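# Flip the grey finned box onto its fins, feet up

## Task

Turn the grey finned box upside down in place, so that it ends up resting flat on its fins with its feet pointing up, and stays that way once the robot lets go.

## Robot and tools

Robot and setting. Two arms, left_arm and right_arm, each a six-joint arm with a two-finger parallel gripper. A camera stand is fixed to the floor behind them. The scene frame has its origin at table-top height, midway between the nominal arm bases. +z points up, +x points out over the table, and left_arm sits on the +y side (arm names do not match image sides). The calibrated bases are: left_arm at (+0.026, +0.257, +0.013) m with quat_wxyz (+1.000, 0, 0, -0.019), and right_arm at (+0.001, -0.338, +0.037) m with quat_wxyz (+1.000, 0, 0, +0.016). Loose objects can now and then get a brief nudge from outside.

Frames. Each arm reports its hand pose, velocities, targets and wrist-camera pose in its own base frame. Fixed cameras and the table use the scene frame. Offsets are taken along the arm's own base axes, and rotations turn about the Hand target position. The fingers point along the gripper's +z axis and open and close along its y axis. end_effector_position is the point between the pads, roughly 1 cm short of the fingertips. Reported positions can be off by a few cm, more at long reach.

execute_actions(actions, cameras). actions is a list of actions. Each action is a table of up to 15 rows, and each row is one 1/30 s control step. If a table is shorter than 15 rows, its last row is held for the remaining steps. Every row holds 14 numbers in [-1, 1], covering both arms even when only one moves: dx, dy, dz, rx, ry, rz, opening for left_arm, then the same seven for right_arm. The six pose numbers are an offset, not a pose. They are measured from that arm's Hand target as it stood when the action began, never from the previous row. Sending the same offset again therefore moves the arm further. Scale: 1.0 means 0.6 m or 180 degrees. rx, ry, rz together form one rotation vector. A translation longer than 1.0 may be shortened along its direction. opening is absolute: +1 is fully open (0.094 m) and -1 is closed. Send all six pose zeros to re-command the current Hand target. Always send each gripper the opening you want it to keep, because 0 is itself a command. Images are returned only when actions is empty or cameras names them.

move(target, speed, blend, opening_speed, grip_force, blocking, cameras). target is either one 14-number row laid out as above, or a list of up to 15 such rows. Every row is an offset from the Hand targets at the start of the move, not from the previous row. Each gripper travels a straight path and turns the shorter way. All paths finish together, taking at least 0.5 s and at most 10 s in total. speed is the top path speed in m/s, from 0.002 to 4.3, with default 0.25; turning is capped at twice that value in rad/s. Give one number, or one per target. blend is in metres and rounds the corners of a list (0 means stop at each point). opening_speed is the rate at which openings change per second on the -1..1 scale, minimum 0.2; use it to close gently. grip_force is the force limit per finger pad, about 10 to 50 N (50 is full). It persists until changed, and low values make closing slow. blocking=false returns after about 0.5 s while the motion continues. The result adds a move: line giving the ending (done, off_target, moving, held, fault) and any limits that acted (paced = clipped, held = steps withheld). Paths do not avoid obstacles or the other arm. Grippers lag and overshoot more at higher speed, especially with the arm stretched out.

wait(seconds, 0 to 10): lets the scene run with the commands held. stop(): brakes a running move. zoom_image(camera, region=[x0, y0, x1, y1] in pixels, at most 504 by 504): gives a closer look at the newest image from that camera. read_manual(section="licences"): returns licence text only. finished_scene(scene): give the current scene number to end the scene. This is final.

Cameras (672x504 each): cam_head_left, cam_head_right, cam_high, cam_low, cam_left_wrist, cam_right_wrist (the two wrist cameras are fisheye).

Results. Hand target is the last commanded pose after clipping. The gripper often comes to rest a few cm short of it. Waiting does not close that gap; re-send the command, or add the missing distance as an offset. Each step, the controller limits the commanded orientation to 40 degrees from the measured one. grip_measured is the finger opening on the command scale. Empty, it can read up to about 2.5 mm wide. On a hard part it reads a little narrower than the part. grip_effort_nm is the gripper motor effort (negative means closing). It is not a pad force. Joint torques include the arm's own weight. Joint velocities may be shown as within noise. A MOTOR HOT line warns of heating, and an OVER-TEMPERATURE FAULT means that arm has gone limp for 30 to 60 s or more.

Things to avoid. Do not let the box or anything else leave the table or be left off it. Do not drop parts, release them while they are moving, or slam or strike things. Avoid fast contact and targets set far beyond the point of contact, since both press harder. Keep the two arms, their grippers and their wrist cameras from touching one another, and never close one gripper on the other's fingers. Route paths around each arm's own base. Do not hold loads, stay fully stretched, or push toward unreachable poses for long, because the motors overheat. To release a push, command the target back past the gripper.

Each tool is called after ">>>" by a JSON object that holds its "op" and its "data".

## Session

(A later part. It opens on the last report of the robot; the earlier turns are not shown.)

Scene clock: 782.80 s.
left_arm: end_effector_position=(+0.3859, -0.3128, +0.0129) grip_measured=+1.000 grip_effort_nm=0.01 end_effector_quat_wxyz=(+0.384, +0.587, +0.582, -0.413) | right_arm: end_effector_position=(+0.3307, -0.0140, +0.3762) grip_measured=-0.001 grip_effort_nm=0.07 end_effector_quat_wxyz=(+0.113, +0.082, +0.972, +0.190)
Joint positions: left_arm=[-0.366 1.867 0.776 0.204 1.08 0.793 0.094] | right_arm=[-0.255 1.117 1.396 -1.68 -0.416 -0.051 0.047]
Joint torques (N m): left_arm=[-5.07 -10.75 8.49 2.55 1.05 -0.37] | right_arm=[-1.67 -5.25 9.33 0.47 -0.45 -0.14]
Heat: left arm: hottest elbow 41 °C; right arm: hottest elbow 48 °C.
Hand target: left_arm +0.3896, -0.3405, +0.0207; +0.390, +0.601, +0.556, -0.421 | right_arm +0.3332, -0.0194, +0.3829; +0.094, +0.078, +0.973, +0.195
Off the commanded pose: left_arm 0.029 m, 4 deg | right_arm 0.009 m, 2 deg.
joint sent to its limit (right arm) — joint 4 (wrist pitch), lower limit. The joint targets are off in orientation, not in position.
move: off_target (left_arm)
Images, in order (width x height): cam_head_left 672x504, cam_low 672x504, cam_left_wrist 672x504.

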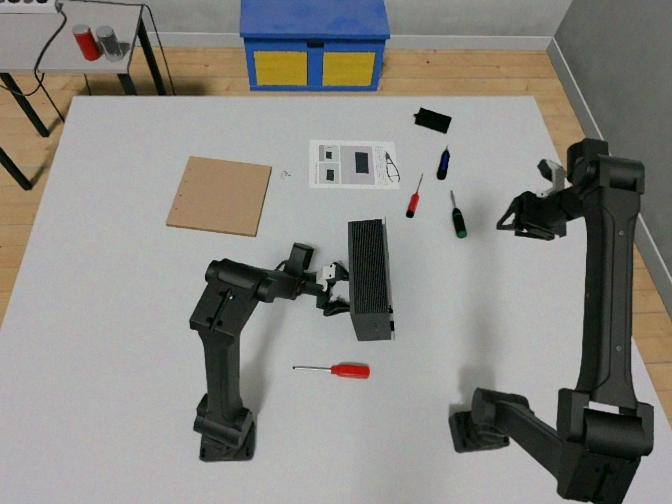

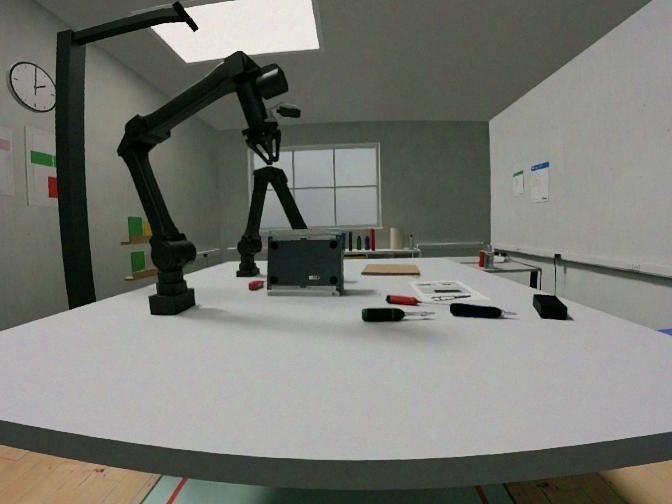

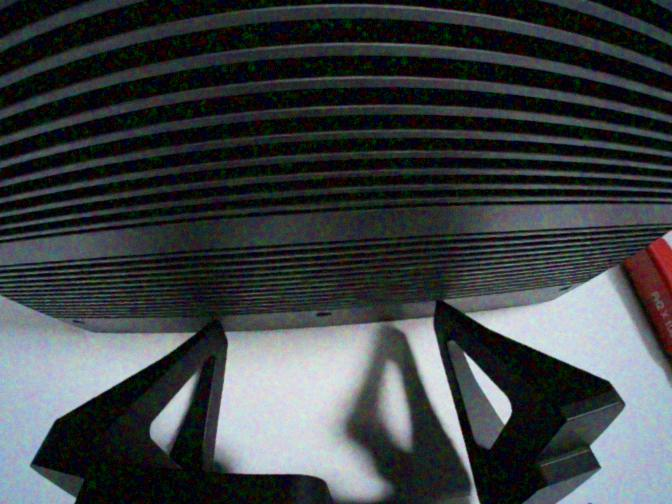

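>>> {"op": "move", "data": {"target": [[0,0.15,0.02,0,0,0,1, 0,0,0,0,0,0,0],[0,0.333,0.55,0,0,0,1, 0,0,0,0,0,0,0],[0,0.2,0.55,0.106,0.1325,0.2215,1, 0,0,0,0,0,0,0],[-0.03,0,0.55,0.212,0.265,0.443,1, 0,0,0,0,0,0,0]], "speed": [0.08,0.25,0.25,0.25], "blend": [0.02,0.03,0.03,0], "cameras": ["cam_left_wrist","cam_head_left","cam_high"]}}

Scene clock: 818.03 s.
left_arm: end_effector_position=(+0.3657, -0.3312, +0.3410) grip_measured=+1.000 grip_effort_nm=0.01 end_effector_quat_wxyz=(+0.123, +0.009, +0.989, -0.084) | right_arm: end_effector_position=(+0.3307, -0.0140, +0.3762) grip_measured=-0.001 grip_effort_nm=0.07 end_effector_quat_wxyz=(+0.113, +0.082, +0.972, +0.190)
Joint positions: left_arm=[-0.75 1.452 1.62 -1.443 -0.041 -0.725 0.094] | right_arm=[-0.255 1.117 1.396 -1.68 -0.416 -0.051 0.047]
Joint torques (N m): left_arm=[-1.38 -9.29 12.9 0.84 -0.12 -0.32] | right_arm=[-1.73 -4.95 9.44 0.42 -0.47 -0.17]
Heat: left arm: hottest elbow 42 °C; right arm: hottest elbow 48 °C.
Hand target: left_arm +0.3716, -0.3406, +0.3507; +0.128, +0.005, +0.988, -0.088 | right_arm +0.3332, -0.0194, +0.3829; +0.094, +0.078, +0.973, +0.195
Off the commanded pose: left_arm 0.015 m, 1 deg | right_arm 0.009 m, 2 deg.
joint sent to its limit (right arm) — joint 4 (wrist pitch), lower limit. The joint targets are off in orientation, not in position.
move: off_target (left_arm)
Images, in order (width x height): cam_head_left 672x504, cam_high 672x504, cam_left_wrist 672x504.

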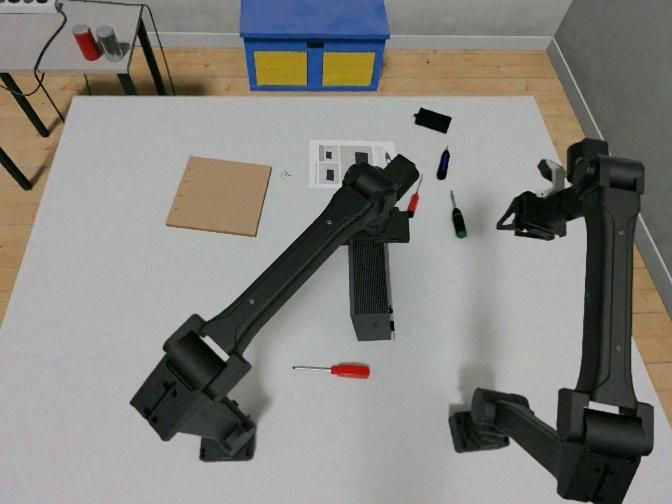

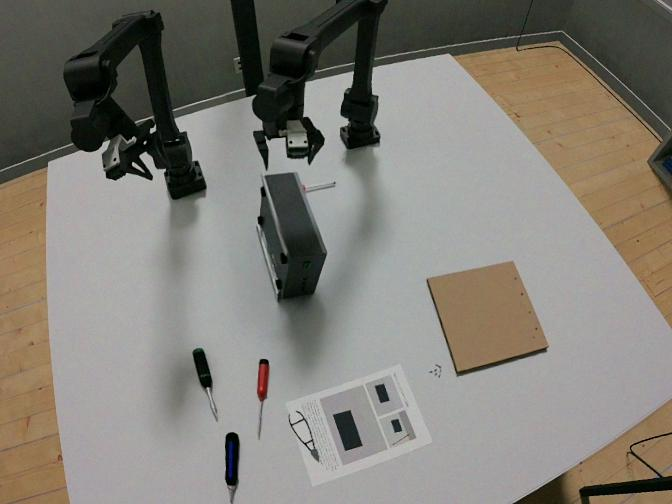

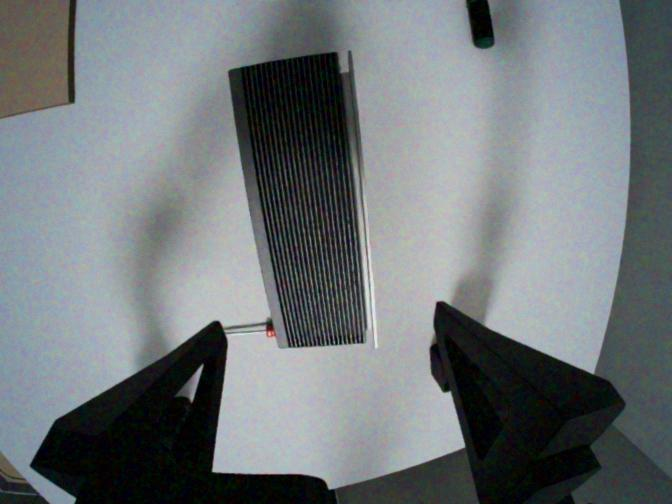

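>>> {"op": "move", "data": {"target": [0.009,-0.071,-0.095,0,0,0,-0.2, 0,0,0,0,0,0,0], "speed": 0.12, "cameras": ["cam_left_wrist"]}}

Scene clock: 840.77 s.
left_arm: end_effector_position=(+0.3749, -0.3757, +0.3012) grip_measured=-0.197 grip_effort_nm=-0.12 end_effector_quat_wxyz=(+0.129, +0.008, +0.988, -0.089) | right_arm: end_effector_position=(+0.3307, -0.0140, +0.3762) grip_measured=-0.001 grip_effort_nm=0.07 end_effector_quat_wxyz=(+0.113, +0.082, +0.972, +0.190)
Joint positions: left_arm=[-0.805 1.53 1.597 -1.328 -0.059 -0.779 0.038] | right_arm=[-0.255 1.117 1.396 -1.68 -0.416 -0.051 0.047]
Joint torques (N m): left_arm=[-1.49 -10.99 9.61 1.78 -0.14 -0.32] | right_arm=[-1.32 -4.48 9.36 0.44 -0.48 -0.23]
Heat: left arm: hottest elbow 46 °C; right arm: hottest elbow 49 °C.
Hand target: left_arm +0.3770, -0.3832, +0.2938; +0.128, +0.006, +0.988, -0.089 | right_arm +0.3332, -0.0194, +0.3829; +0.094, +0.078, +0.973, +0.195
Off the commanded pose: left_arm 0.011 m, 0 deg | right_arm 0.009 m, 2 deg.
joint sent to its limit (right arm) — joint 4 (wrist pitch), lower limit. The joint targets are off in orientation, not in position.
move: off_target (left_arm)
Images, in order (width x height): cam_left_wrist 672x504.

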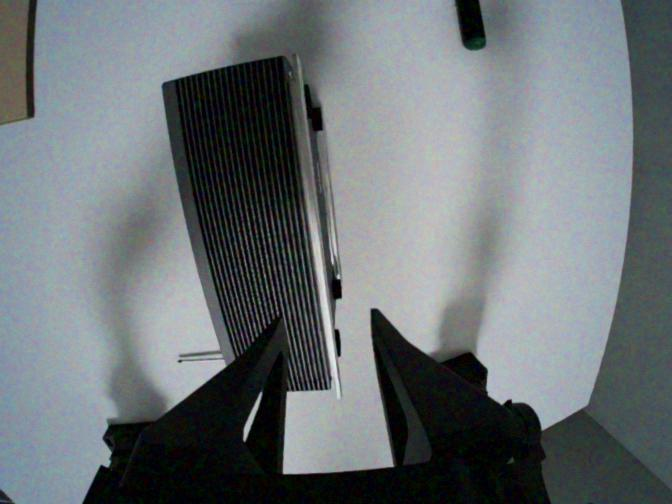

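>>> {"op": "move", "data": {"target": [0.014,-0.01,-0.1,0,0,0,-0.2, 0,0,0,0,0,0,0], "speed": 0.08, "cameras": ["cam_left_wrist"]}}

Scene clock: 864.37 s.
left_arm: end_effector_position=(+0.3828, -0.3839, +0.2440) grip_measured=-0.197 grip_effort_nm=-0.12 end_effector_quat_wxyz=(+0.131, +0.008, +0.987, -0.091) | right_arm: end_effector_position=(+0.3307, -0.0140, +0.3762) grip_measured=-0.001 grip_effort_nm=0.07 end_effector_quat_wxyz=(+0.113, +0.082, +0.972, +0.190)
Joint positions: left_arm=[-0.805 1.557 1.477 -1.176 -0.059 -0.779 0.038] | right_arm=[-0.255 1.117 1.396 -1.68 -0.416 -0.051 0.047]
Joint torques (N m): left_arm=[-1.14 -11.11 9.33 1.78 -0.11 -0.28] | right_arm=[-2.02 -3.96 9.36 0.46 -0.46 -0.18]
Heat: left arm: hottest elbow 45 °C; right arm: hottest elbow 49 °C.
Hand target: left_arm +0.3854, -0.3892, +0.2338; +0.128, +0.006, +0.988, -0.089 | right_arm +0.3332, -0.0194, +0.3829; +0.094, +0.078, +0.973, +0.195
Off the commanded pose: left_arm 0.012 m, 1 deg | right_arm 0.009 m, 2 deg.
joint sent to its limit (right arm) — joint 4 (wrist pitch), lower limit. The joint targets are off in orientation, not in position.
move: off_target (left_arm)
Images, in order (width x height): cam_left_wrist 672x504.

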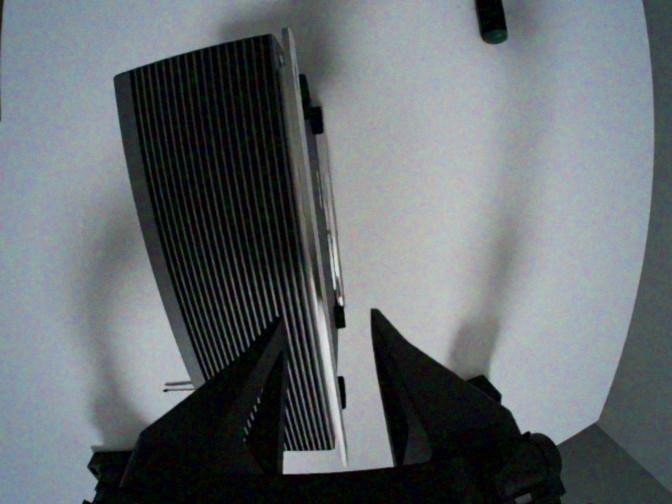

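>>> {"op": "move", "data": {"target": [0.014,-0.004,-0.06,0,0,0,-0.2, 0,0,0,0,0,0,0], "speed": 0.03, "cameras": ["cam_left_wrist"]}}

Scene clock: 869.77 s.
left_arm: end_effector_position=(+0.3887, -0.3900, +0.2107) grip_measured=-0.197 grip_effort_nm=-0.12 end_effector_quat_wxyz=(+0.132, +0.008, +0.987, -0.093) | right_arm: end_effector_position=(+0.3307, -0.0140, +0.3762) grip_measured=-0.001 grip_effort_nm=0.07 end_effector_quat_wxyz=(+0.113, +0.082, +0.972, +0.190)
Joint positions: left_arm=[-0.805 1.587 1.423 -1.087 -0.059 -0.779 0.038] | right_arm=[-0.255 1.117 1.396 -1.68 -0.416 -0.051 0.047]
Joint torques (N m): left_arm=[-0.21 -11.34 9.13 1.74 0.01 -0.18] | right_arm=[-2.73 -4.19 9.61 0.44 -0.44 -0.19]
Heat: left arm: hottest elbow 45 °C; right arm: hottest elbow 49 °C.
Hand target: left_arm +0.3938, -0.3916, +0.1977; +0.128, +0.006, +0.988, -0.088 | right_arm +0.3332, -0.0194, +0.3829; +0.094, +0.078, +0.973, +0.195
Off the commanded pose: left_arm 0.014 m, 1 deg | right_arm 0.009 m, 2 deg.
joint sent to its limit (right arm) — joint 4 (wrist pitch), lower limit. The joint targets are off in orientation, not in position.
move: off_target (left_arm)
Images, in order (width x height): cam_left_wrist 672x504.

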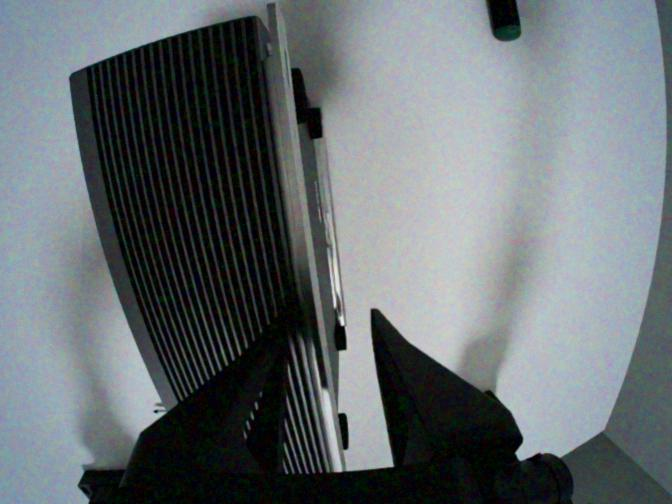

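>>> {"op": "move", "data": {"target": [0.0,0.014,-0.012,0,0,0,-0.2, 0,0,0,0,0,0,0], "speed": 0.03, "cameras": ["cam_left_wrist"]}}

>>> {"op": "zoom_image", "data": {"camera": "cam_left_wrist", "region": [220, 240, 420, 390]}}

Scene clock: 877.23 s.
left_arm: end_effector_position=(+0.3896, -0.3892, +0.2092) grip_measured=-0.197 grip_effort_nm=-0.11 end_effector_quat_wxyz=(+0.136, +0.007, +0.986, -0.098) | right_arm: end_effector_position=(+0.3307, -0.0140, +0.3762) grip_measured=-0.001 grip_effort_nm=0.07 end_effector_quat_wxyz=(+0.113, +0.082, +0.972, +0.190)
Joint positions: left_arm=[-0.802 1.58 1.409 -1.066 -0.056 -0.779 0.038] | right_arm=[-0.255 1.117 1.396 -1.68 -0.416 -0.051 0.047]
Joint torques (N m): left_arm=[0.38 -11.58 7.76 1.88 0.07 -0.07] | right_arm=[-1.85 -3.96 9.35 0.7 -0.48 -0.16]
Heat: left arm: hottest elbow 45 °C; right arm: hottest elbow 49 °C.
Hand target: left_arm +0.3938, -0.3832, +0.1906; +0.128, +0.006, +0.988, -0.089 | right_arm +0.3332, -0.0194, +0.3829; +0.094, +0.078, +0.973, +0.195
Off the commanded pose: left_arm 0.020 m, 2 deg | right_arm 0.009 m, 2 deg.
joint sent to its limit (right arm) — joint 4 (wrist pitch), lower limit. The joint targets are off in orientation, not in position.
move: off_target (left_arm)
Images, in order (width x height): cam_left_wrist 672x504.

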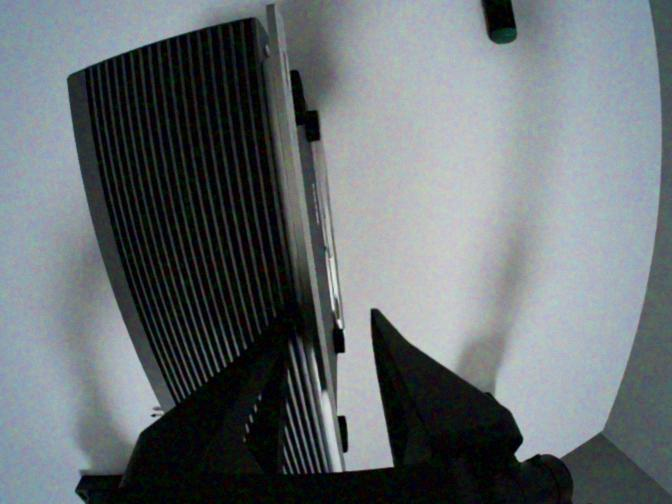

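Scaled by 2.520 from the camera's 672x504 image, which has a finer 960x720 frame.

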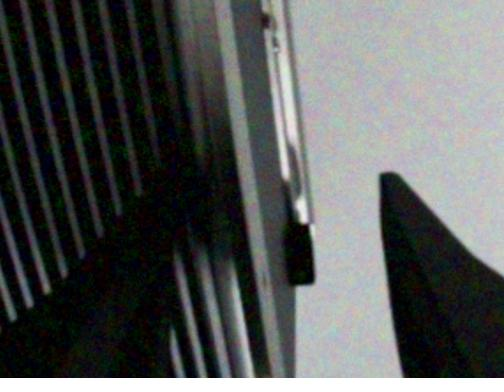

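>>> {"op": "move", "data": {"target": [0.0,0.02,0.017,0,0,0,-0.2, 0,0,0,0,0,0,0], "speed": 0.03, "cameras": []}}

>>> {"op": "move", "data": {"target": [0,0,0,0,0,0,-1, 0,0,0,0,0,0,0], "opening_speed": 0.3, "cameras": ["cam_left_wrist","cam_low"]}}

>>> {"op": "zoom_image", "data": {"camera": "cam_low", "region": [240, 200, 390, 312]}}

Scene clock: 892.00 s.
left_arm: end_effector_position=(+0.3927, -0.3802, +0.2083) grip_measured=-0.198 grip_effort_nm=-0.08 end_effector_quat_wxyz=(+0.133, +0.005, +0.986, -0.099) | right_arm: end_effector_position=(+0.3307, -0.0140, +0.3762) grip_measured=-0.001 grip_effort_nm=0.07 end_effector_quat_wxyz=(+0.113, +0.082, +0.972, +0.190)
Joint positions: left_arm=[-0.783 1.571 1.396 -1.065 -0.045 -0.765 0.038] | right_arm=[-0.255 1.117 1.396 -1.68 -0.416 -0.051 0.047]
Joint torques (N m): left_arm=[0.26 -12.69 8.39 0.92 -0.14 -0.06] | right_arm=[-1.96 -4.72 9.59 0.64 -0.45 -0.18]
Heat: left arm: hottest elbow 45 °C; right arm: hottest elbow 49 °C.
Hand target: left_arm +0.3938, -0.3713, +0.2009; +0.128, +0.006, +0.988, -0.089 | right_arm +0.3332, -0.0194, +0.3829; +0.094, +0.078, +0.973, +0.195
Off the commanded pose: left_arm 0.012 m, 1 deg | right_arm 0.009 m, 2 deg.
joint sent to its limit (right arm) — joint 4 (wrist pitch), lower limit. The joint targets are off in orientation, not in position.
move: off_target (left_arm)
No camera images: "cameras" was empty.

Scene clock: 894.87 s.
left_arm: end_effector_position=(+0.3931, -0.3757, +0.2067) grip_measured=-0.502 grip_effort_nm=-1.01 end_effector_quat_wxyz=(+0.132, +0.003, +0.987, -0.094) | right_arm: end_effector_position=(+0.3307, -0.0140, +0.3762) grip_measured=-0.001 grip_effort_nm=0.07 end_effector_quat_wxyz=(+0.113, +0.082, +0.972, +0.190)
Joint positions: left_arm=[-0.778 1.57 1.392 -1.071 -0.05 -0.764 0.023] | right_arm=[-0.255 1.117 1.396 -1.68 -0.416 -0.051 0.047]
Joint torques (N m): left_arm=[-0.21 -12.63 8.62 1.16 0.04 -0.05] | right_arm=[-1.61 -4.37 9.51 0.61 -0.45 -0.19]
Heat: left arm: hottest elbow 45 °C; right arm: hottest elbow 49 °C.
Hand target: left_arm +0.3939, -0.3710, +0.2007; +0.128, +0.005, +0.988, -0.088 | right_arm +0.3332, -0.0194, +0.3829; +0.094, +0.078, +0.973, +0.195
Off the commanded pose: left_arm 0.007 m, 1 deg | right_arm 0.009 m, 2 deg.
joint sent to its limit (right arm) — joint 4 (wrist pitch), lower limit. The joint targets are off in orientation, not in position.
move: done
Images, in order (width x height): cam_low 672x504, cam_left_wrist 672x504.

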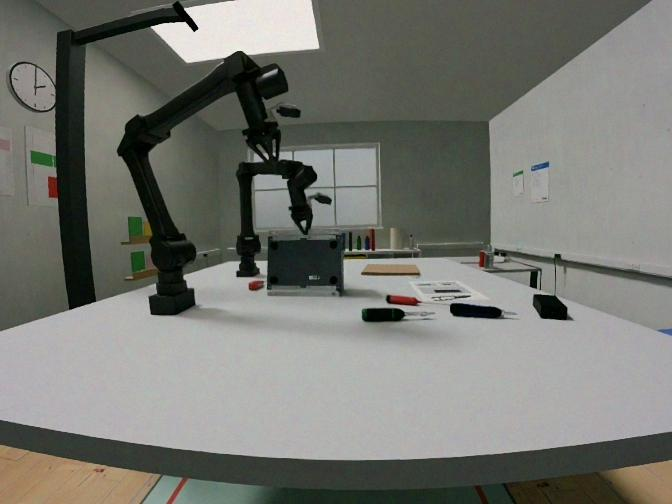

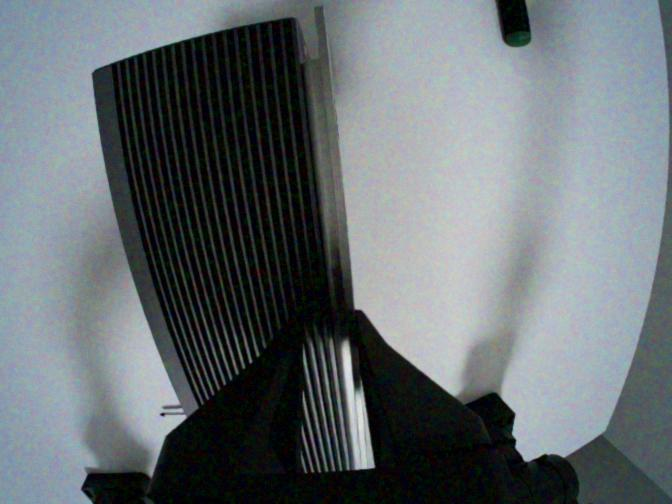

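Scaled by 3.360.

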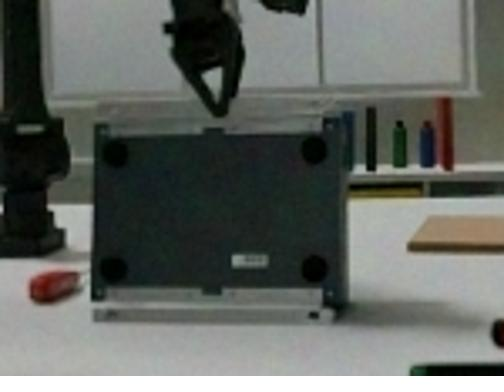

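>>> {"op": "move", "data": {"target": [0,0.11,0.012,-0.0833,0.001,0,-1, 0,0,0,0,0,0,0], "speed": 0.04, "cameras": ["cam_low","cam_head_left"]}}

>>> {"op": "zoom_image", "data": {"camera": "cam_low", "region": [240, 200, 390, 312]}}

Scene clock: 921.17 s.
left_arm: end_effector_position=(+0.3951, -0.3156, +0.2195) grip_measured=-0.939 grip_effort_nm=-1.01 end_effector_quat_wxyz=(+0.131, -0.015, +0.964, -0.231) | right_arm: end_effector_position=(+0.3307, -0.0140, +0.3762) grip_measured=-0.001 grip_effort_nm=0.07 end_effector_quat_wxyz=(+0.113, +0.082, +0.972, +0.190)
Joint positions: left_arm=[-0.598 1.377 1.163 -0.864 0.221 -0.684 0.003] | right_arm=[-0.255 1.117 1.396 -1.68 -0.416 -0.051 0.047]
Joint torques (N m): left_arm=[0.38 -9.88 7.98 1.22 -0.19 0.12] | right_arm=[-1.79 -4.31 9.39 0.44 -0.44 -0.17]
Heat: left arm: hottest elbow 46 °C; right arm: hottest elbow 49 °C.
Hand target: left_arm +0.3940, -0.3051, +0.2079; +0.126, -0.011, +0.968, -0.217 | right_arm +0.3332, -0.0194, +0.3829; +0.094, +0.078, +0.973, +0.195
Off the commanded pose: left_arm 0.016 m, 2 deg | right_arm 0.009 m, 2 deg.
joint sent to its limit (right arm) — joint 4 (wrist pitch), lower limit. The joint targets are off in orientation, not in position.
move: off_target (left_arm)
Images, in order (width x height): cam_head_left 672x504, cam_low 672x504.

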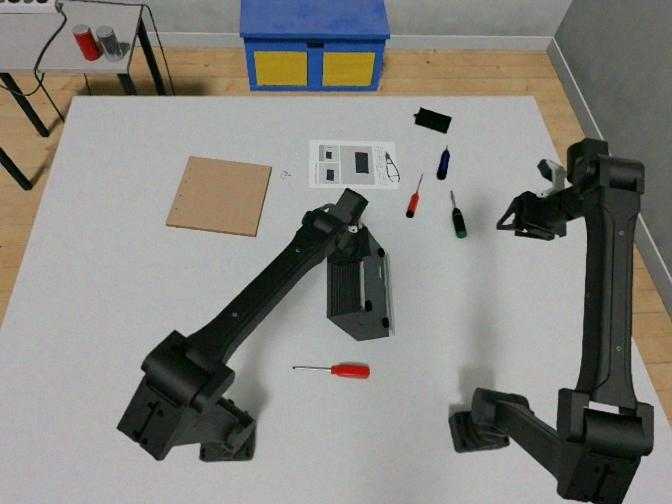

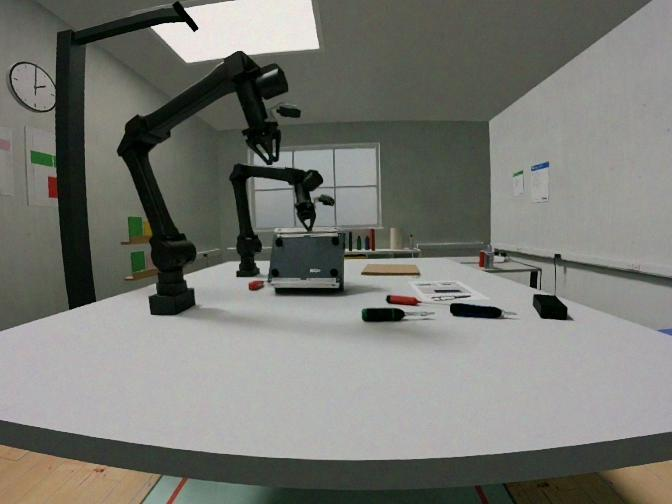

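Scaled by 3.360.

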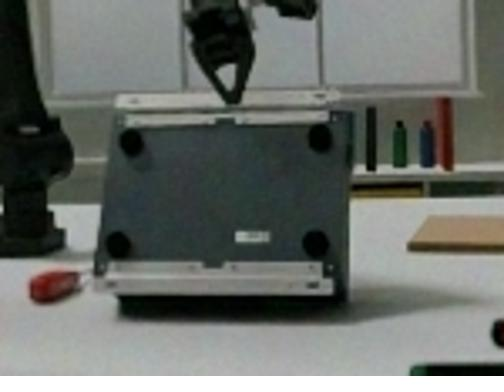

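>>> {"op": "execute_actions", "data": {"actions": [], "cameras": ["cam_left_wrist","cam_high"]}}

>>> {"op": "zoom_image", "data": {"camera": "cam_left_wrist", "region": [220, 240, 420, 390]}}

Scene clock: 926.53 s.
left_arm: end_effector_position=(+0.3950, -0.3155, +0.2193) grip_measured=-0.939 grip_effort_nm=-1.01 end_effector_quat_wxyz=(+0.130, -0.015, +0.964, -0.231) | right_arm: end_effector_position=(+0.3307, -0.0140, +0.3762) grip_measured=-0.001 grip_effort_nm=0.07 end_effector_quat_wxyz=(+0.113, +0.082, +0.972, +0.190)
Joint positions: left_arm=[-0.598 1.377 1.163 -0.864 0.221 -0.684 0.003] | right_arm=[-0.255 1.117 1.396 -1.68 -0.416 -0.051 0.047]
Joint velocities: within noise
Joint torques (N m): left_arm=[0.38 -9.93 7.99 1.22 -0.18 0.12] | right_arm=[-1.85 -4.72 9.42 0.49 -0.48 -0.14]
Heat: left arm: hottest elbow 45 °C; right arm: hottest elbow 49 °C.
Hand target: left_arm +0.3939, -0.3050, +0.2078; +0.126, -0.011, +0.968, -0.217 | right_arm +0.3332, -0.0194, +0.3829; +0.094, +0.078, +0.973, +0.195
Tool commands: left_gripper/opening=-1.0 right_gripper/opening=+0.0
Off the commanded pose: left_arm 0.016 m, 2 deg | right_arm 0.009 m, 2 deg.
Images, in order (width x height): cam_high 672x504, cam_left_wrist 672x504.

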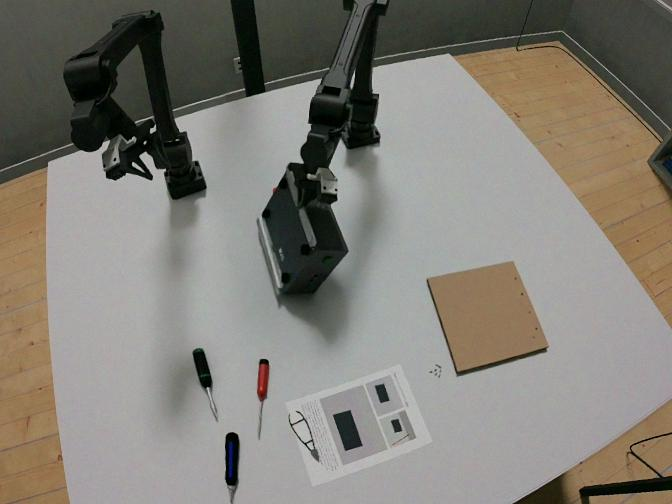

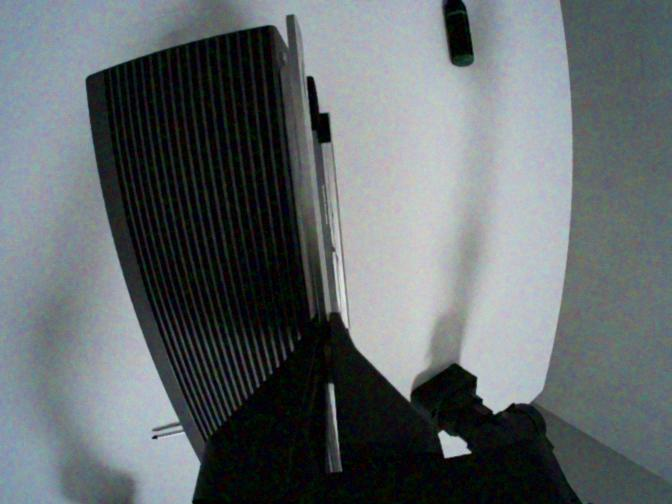

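Scaled by 2.520 from the camera's 672x504 image, which has a finer 960x720 frame.

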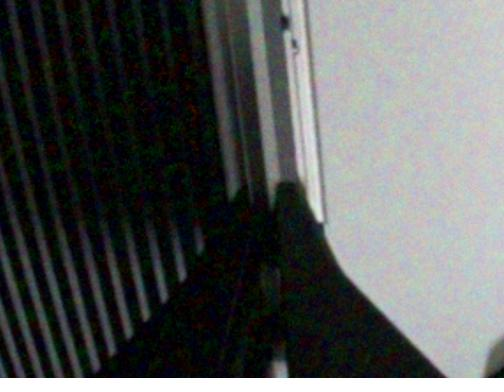

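>>> {"op": "move", "data": {"target": [0,0.085,-0.004,-0.0833,0.001,0,-1, 0,0,0,0,0,0,0], "speed": 0.04, "cameras": ["cam_low","cam_head_left"]}}

>>> {"op": "zoom_image", "data": {"camera": "cam_low", "region": [240, 200, 390, 312]}}

Scene clock: 954.13 s.
left_arm: end_effector_position=(+0.3963, -0.2580, +0.2088) grip_measured=-0.939 grip_effort_nm=-1.01 end_effector_quat_wxyz=(+0.122, -0.028, +0.930, -0.346) | right_arm: end_effector_position=(+0.3307, -0.0140, +0.3762) grip_measured=-0.001 grip_effort_nm=0.07 end_effector_quat_wxyz=(+0.113, +0.082, +0.972, +0.190)
Joint positions: left_arm=[-0.394 1.28 0.976 -0.694 0.516 -0.609 0.003] | right_arm=[-0.255 1.117 1.396 -1.68 -0.416 -0.051 0.047]
Joint torques (N m): left_arm=[-0.44 -8.59 8.53 1.48 0.1 -0.04] | right_arm=[-1.79 -5.07 9.25 0.42 -0.43 -0.19]
Heat: left arm: hottest elbow 44 °C; right arm: hottest elbow 49 °C.
Hand target: left_arm +0.3939, -0.2541, +0.2055; +0.122, -0.028, +0.932, -0.341 | right_arm +0.3332, -0.0194, +0.3829; +0.094, +0.078, +0.973, +0.195
Off the commanded pose: left_arm 0.006 m, 1 deg | right_arm 0.009 m, 2 deg.
joint sent to its limit (right arm) — joint 4 (wrist pitch), lower limit. The joint targets are off in orientation, not in position.
move: done
Images, in order (width x height): cam_head_left 672x504, cam_low 672x504.

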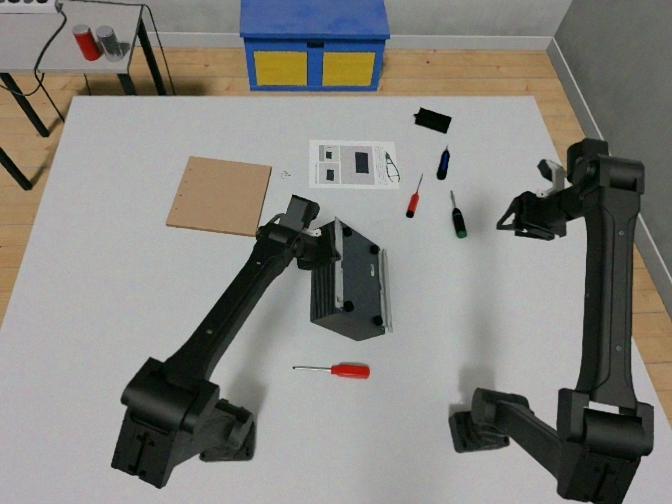

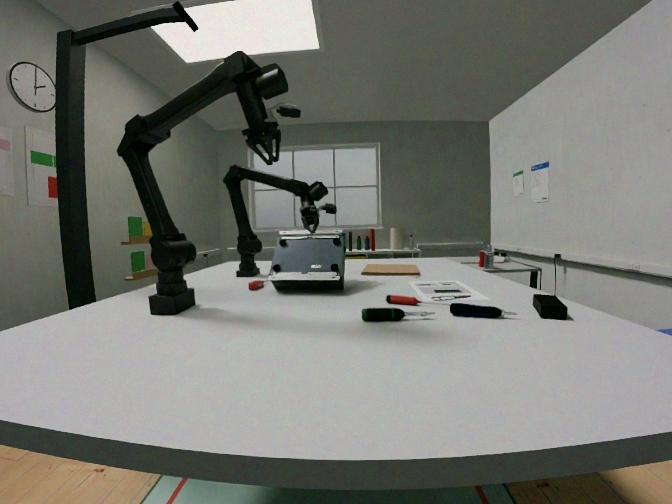

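Scaled by 3.360.

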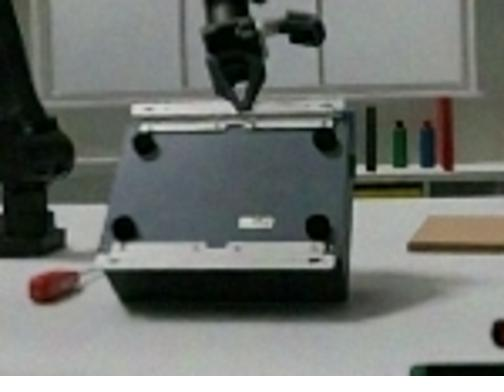

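>>> {"op": "move", "data": {"target": [0,0.082,-0.028,-0.0833,0.001,0,-1, 0,0,0,0,0,0,0], "speed": 0.04, "cameras": ["cam_low"]}}

>>> {"op": "zoom_image", "data": {"camera": "cam_low", "region": [240, 200, 390, 312]}}

Scene clock: 963.20 s.
left_arm: end_effector_position=(+0.3939, -0.2030, +0.1833) grip_measured=-0.935 grip_effort_nm=-1.01 end_effector_quat_wxyz=(+0.114, -0.049, +0.882, -0.454) | right_arm: end_effector_position=(+0.3307, -0.0140, +0.3762) grip_measured=-0.001 grip_effort_nm=0.07 end_effector_quat_wxyz=(+0.113, +0.082, +0.972, +0.190)
Joint positions: left_arm=[-0.183 1.266 0.805 -0.506 0.821 -0.564 0.003] | right_arm=[-0.255 1.117 1.396 -1.68 -0.416 -0.051 0.047]
Joint torques (N m): left_arm=[-0.85 -7.77 9.26 1.55 0.97 -0.1] | right_arm=[-1.9 -3.72 9.43 0.62 -0.45 -0.17]
Heat: left arm: hottest elbow 44 °C; right arm: hottest elbow 49 °C.
Hand target: left_arm +0.3938, -0.2050, +0.1886; +0.115, -0.044, +0.879, -0.460 | right_arm +0.3332, -0.0194, +0.3829; +0.094, +0.078, +0.973, +0.195
Off the commanded pose: left_arm 0.006 m, 1 deg | right_arm 0.009 m, 2 deg.
joint sent to its limit (right arm) — joint 4 (wrist pitch), lower limit. The joint targets are off in orientation, not in position.
move: done
Images, in order (width x height): cam_low 672x504.

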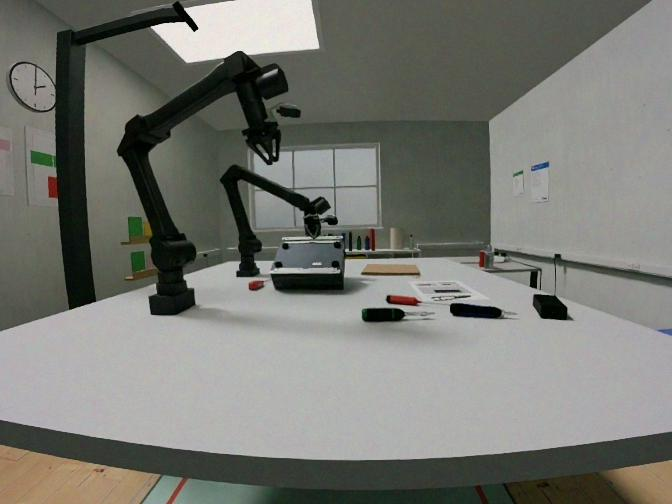

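Scaled by 3.360.

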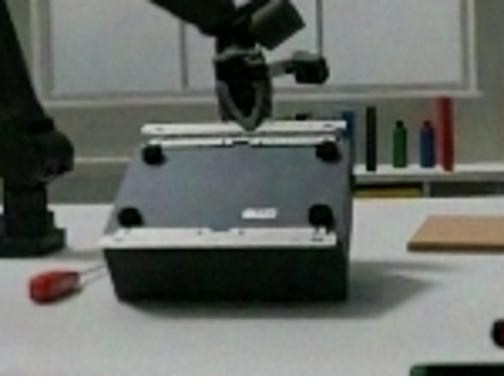

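>>> {"op": "move", "data": {"target": [0,0.078,-0.058,-0.0833,0.001,0,-1, 0,0,0,0,0,0,0], "speed": 0.04, "cameras": ["cam_low","cam_head_left"]}}

>>> {"op": "zoom_image", "data": {"camera": "cam_low", "region": [240, 200, 390, 312]}}

Scene clock: 973.20 s.
left_arm: end_effector_position=(+0.3920, -0.1572, +0.1438) grip_measured=-0.934 grip_effort_nm=-1.01 end_effector_quat_wxyz=(+0.105, -0.063, +0.819, -0.561) | right_arm: end_effector_position=(+0.3307, -0.0140, +0.3762) grip_measured=-0.001 grip_effort_nm=0.07 end_effector_quat_wxyz=(+0.113, +0.082, +0.972, +0.190)
Joint positions: left_arm=[0.002 1.385 0.672 -0.252 1.132 -0.544 0.003] | right_arm=[-0.255 1.117 1.396 -1.68 -0.416 -0.051 0.047]
Joint torques (N m): left_arm=[-0.62 -8.41 8.21 1.7 1.49 -0.26] | right_arm=[-1.67 -4.31 9.39 0.59 -0.46 -0.16]
Heat: left arm: hottest elbow 44 °C; right arm: hottest elbow 49 °C.
Hand target: left_arm +0.3939, -0.1581, +0.1539; +0.107, -0.059, +0.812, -0.570 | right_arm +0.3332, -0.0194, +0.3829; +0.094, +0.078, +0.973, +0.195
Off the commanded pose: left_arm 0.010 m, 1 deg | right_arm 0.009 m, 2 deg.
joint sent to its limit (right arm) — joint 4 (wrist pitch), lower limit. The joint targets are off in orientation, not in position.
move: done
Images, in order (width x height): cam_head_left 672x504, cam_low 672x504.

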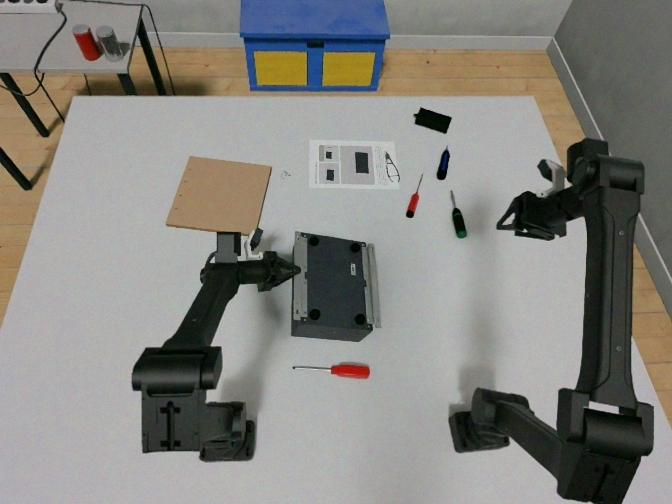

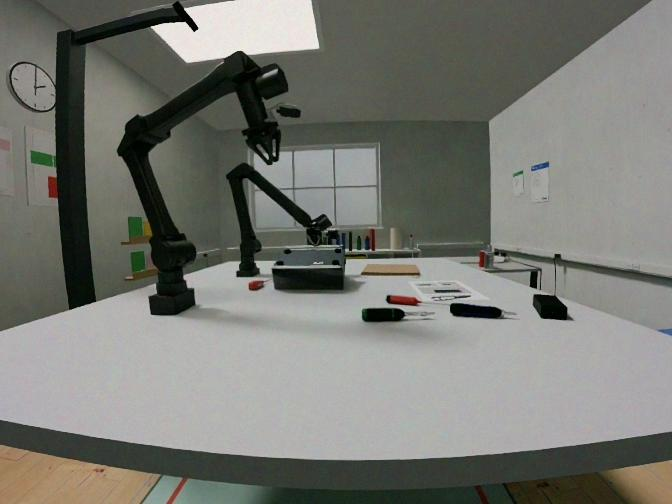

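Scaled by 3.360.

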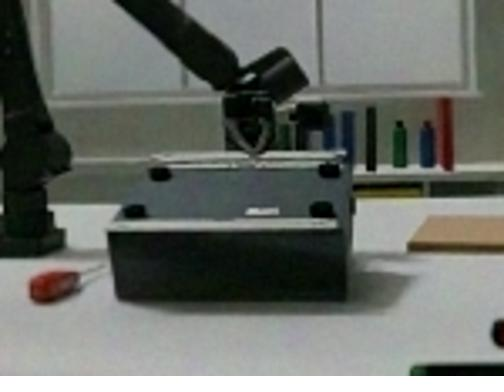

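>>> {"op": "move", "data": {"target": [0,0.046,-0.07,-0.0704,0.001,0,-1, 0,0,0,0,0,0,0], "speed": 0.035, "cameras": ["cam_low"]}}

>>> {"op": "zoom_image", "data": {"camera": "cam_low", "region": [240, 200, 390, 312]}}

Scene clock: 983.50 s.
left_arm: end_effector_position=(+0.3914, -0.1282, +0.1028) grip_measured=-0.935 grip_effort_nm=-1.01 end_effector_quat_wxyz=(+0.101, -0.074, +0.752, -0.647) | right_arm: end_effector_position=(+0.3307, -0.0140, +0.3762) grip_measured=-0.001 grip_effort_nm=0.07 end_effector_quat_wxyz=(+0.113, +0.082, +0.972, +0.190)
Joint positions: left_arm=[0.111 1.599 0.573 0.231 1.369 -0.73 0.003] | right_arm=[-0.255 1.117 1.396 -1.68 -0.416 -0.051 0.047]
Joint torques (N m): left_arm=[-1.08 -9.23 6.3 2.45 1.38 -0.48] | right_arm=[-2.14 -4.72 9.44 0.54 -0.45 -0.15]
Heat: left arm: hottest elbow 44 °C; right arm: hottest elbow 49 °C.
Hand target: left_arm +0.3939, -0.1305, +0.1119; +0.099, -0.072, +0.744, -0.657 | right_arm +0.3332, -0.0194, +0.3829; +0.094, +0.078, +0.973, +0.195
Off the commanded pose: left_arm 0.010 m, 2 deg | right_arm 0.009 m, 2 deg.
joint sent to its limit (right arm) — joint 4 (wrist pitch), lower limit. The joint targets are off in orientation, not in position.
move: done
Images, in order (width x height): cam_low 672x504.

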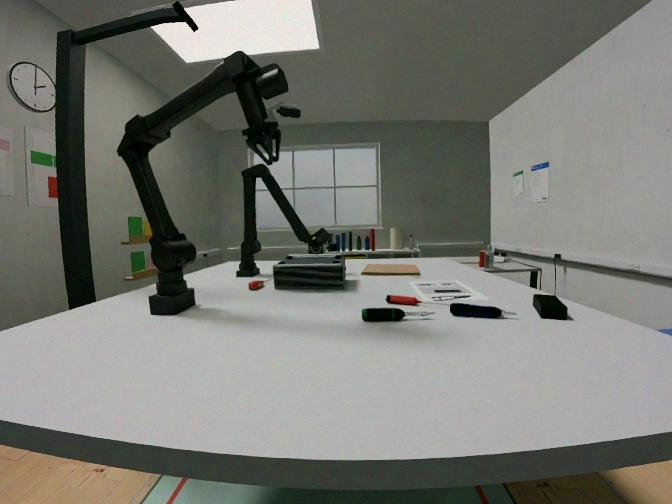

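Scaled by 3.360.

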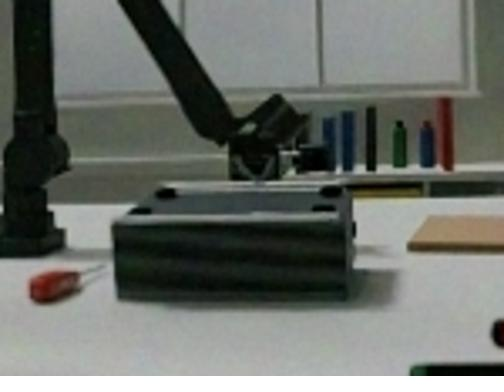

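>>> {"op": "move", "data": {"target": [0,0.015,-0.035,-0.029,0.001,0,-1, 0,0,0,0,0,0,0], "speed": 0.03, "cameras": ["cam_low","cam_head_left"]}}

>>> {"op": "zoom_image", "data": {"camera": "cam_low", "region": [240, 200, 390, 312]}}

>>> {"op": "zoom_image", "data": {"camera": "cam_head_left", "region": [260, 200, 400, 350]}}

Scene clock: 993.97 s.
left_arm: end_effector_position=(+0.3913, -0.1205, +0.0874) grip_measured=-0.935 grip_effort_nm=-1.01 end_effector_quat_wxyz=(+0.095, -0.074, +0.725, -0.678) | right_arm: end_effector_position=(+0.3307, -0.0140, +0.3762) grip_measured=-0.001 grip_effort_nm=0.07 end_effector_quat_wxyz=(+0.113, +0.082, +0.972, +0.190)
Joint positions: left_arm=[0.138 1.737 0.538 0.65 1.451 -0.987 0.003] | right_arm=[-0.255 1.117 1.396 -1.68 -0.416 -0.051 0.047]
Joint torques (N m): left_arm=[-1.08 -9.17 5.09 2.69 0.94 -0.45] | right_arm=[-2.49 -4.25 9.22 0.51 -0.45 -0.2]
Heat: left arm: hottest elbow 43 °C; right arm: hottest elbow 49 °C.
Hand target: left_arm +0.3940, -0.1215, +0.0909; +0.095, -0.077, +0.714, -0.690 | right_arm +0.3332, -0.0194, +0.3829; +0.094, +0.078, +0.973, +0.195
Off the commanded pose: left_arm 0.005 m, 2 deg | right_arm 0.009 m, 2 deg.
joint sent to its limit (right arm) — joint 4 (wrist pitch), lower limit. The joint targets are off in orientation, not in position.
move: done
Images, in order (width x height): cam_head_left 672x504, cam_low 672x504.

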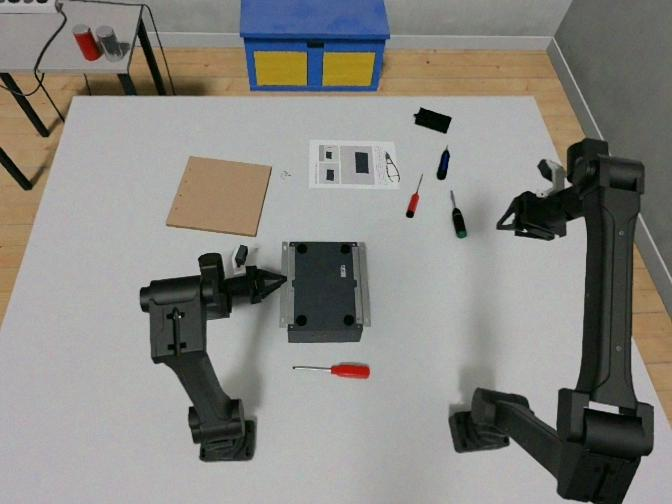

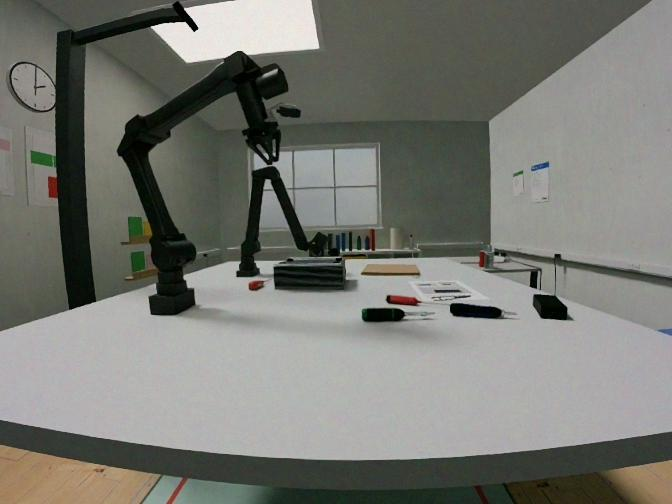

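Scaled by 3.360.

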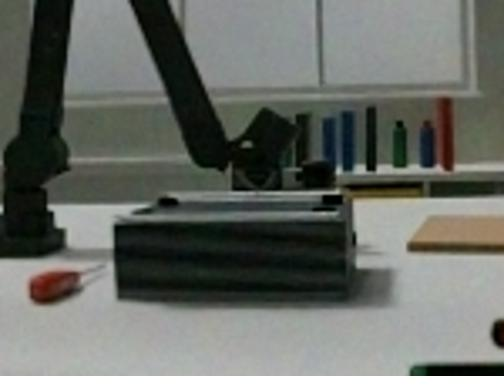

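Scaled by 3.360.

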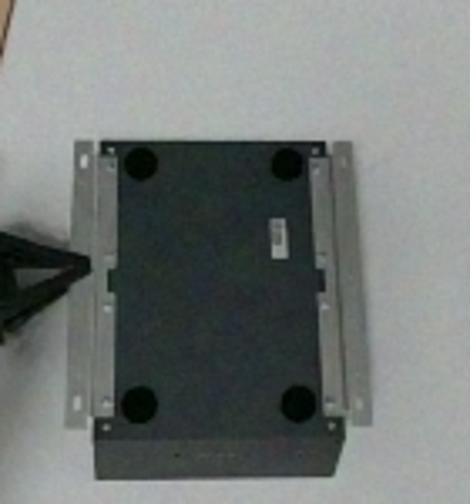

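>>> {"op": "move", "data": {"target": [0.11,-0.005,-0.012,0,0,-0.008,-1, 0,0,0,0,0,0,0], "speed": 0.04, "cameras": ["cam_head_left"]}}

>>> {"op": "zoom_image", "data": {"camera": "cam_head_left", "region": [260, 200, 400, 350]}}

Scene clock: 1010.77 s.
left_arm: end_effector_position=(+0.4272, -0.1285, +0.0867) grip_measured=-0.936 grip_effort_nm=-1.01 end_effector_quat_wxyz=(+0.066, -0.047, +0.715, -0.694) | right_arm: end_effector_position=(+0.3307, -0.0140, +0.3762) grip_measured=-0.001 grip_effort_nm=0.07 end_effector_quat_wxyz=(+0.113, +0.082, +0.972, +0.190)
Joint positions: left_arm=[0.109 1.835 0.669 0.667 1.512 -1.043 0.003] | right_arm=[-0.255 1.117 1.396 -1.68 -0.416 -0.051 0.047]
Joint torques (N m): left_arm=[-0.67 -8.7 9.39 2.44 -1.6 -0.55] | right_arm=[-1.85 -4.84 9.31 0.47 -0.45 -0.15]
Heat: left arm: hottest elbow 43 °C; right arm: hottest elbow 49 °C.
Hand target: left_arm +0.4598, -0.1246, +0.0836; +0.086, -0.068, +0.715, -0.691 | right_arm +0.3332, -0.0194, +0.3829; +0.094, +0.078, +0.973, +0.195
Off the commanded pose: left_arm 0.033 m, 3 deg | right_arm 0.009 m, 2 deg.
joint sent to its limit (right arm) — joint 4 (wrist pitch), lower limit. The joint targets are off in orientation, not in position.
move: off_target (left_arm)
Images, in order (width x height): cam_head_left 672x504.

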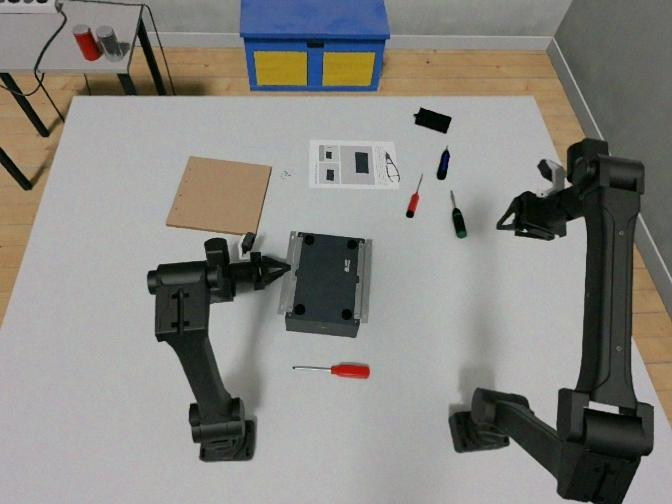

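Scaled by 3.360.

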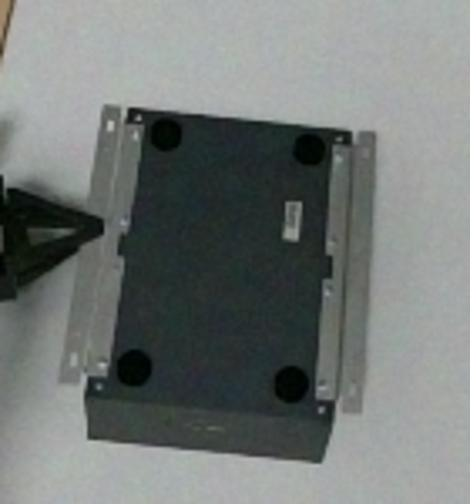

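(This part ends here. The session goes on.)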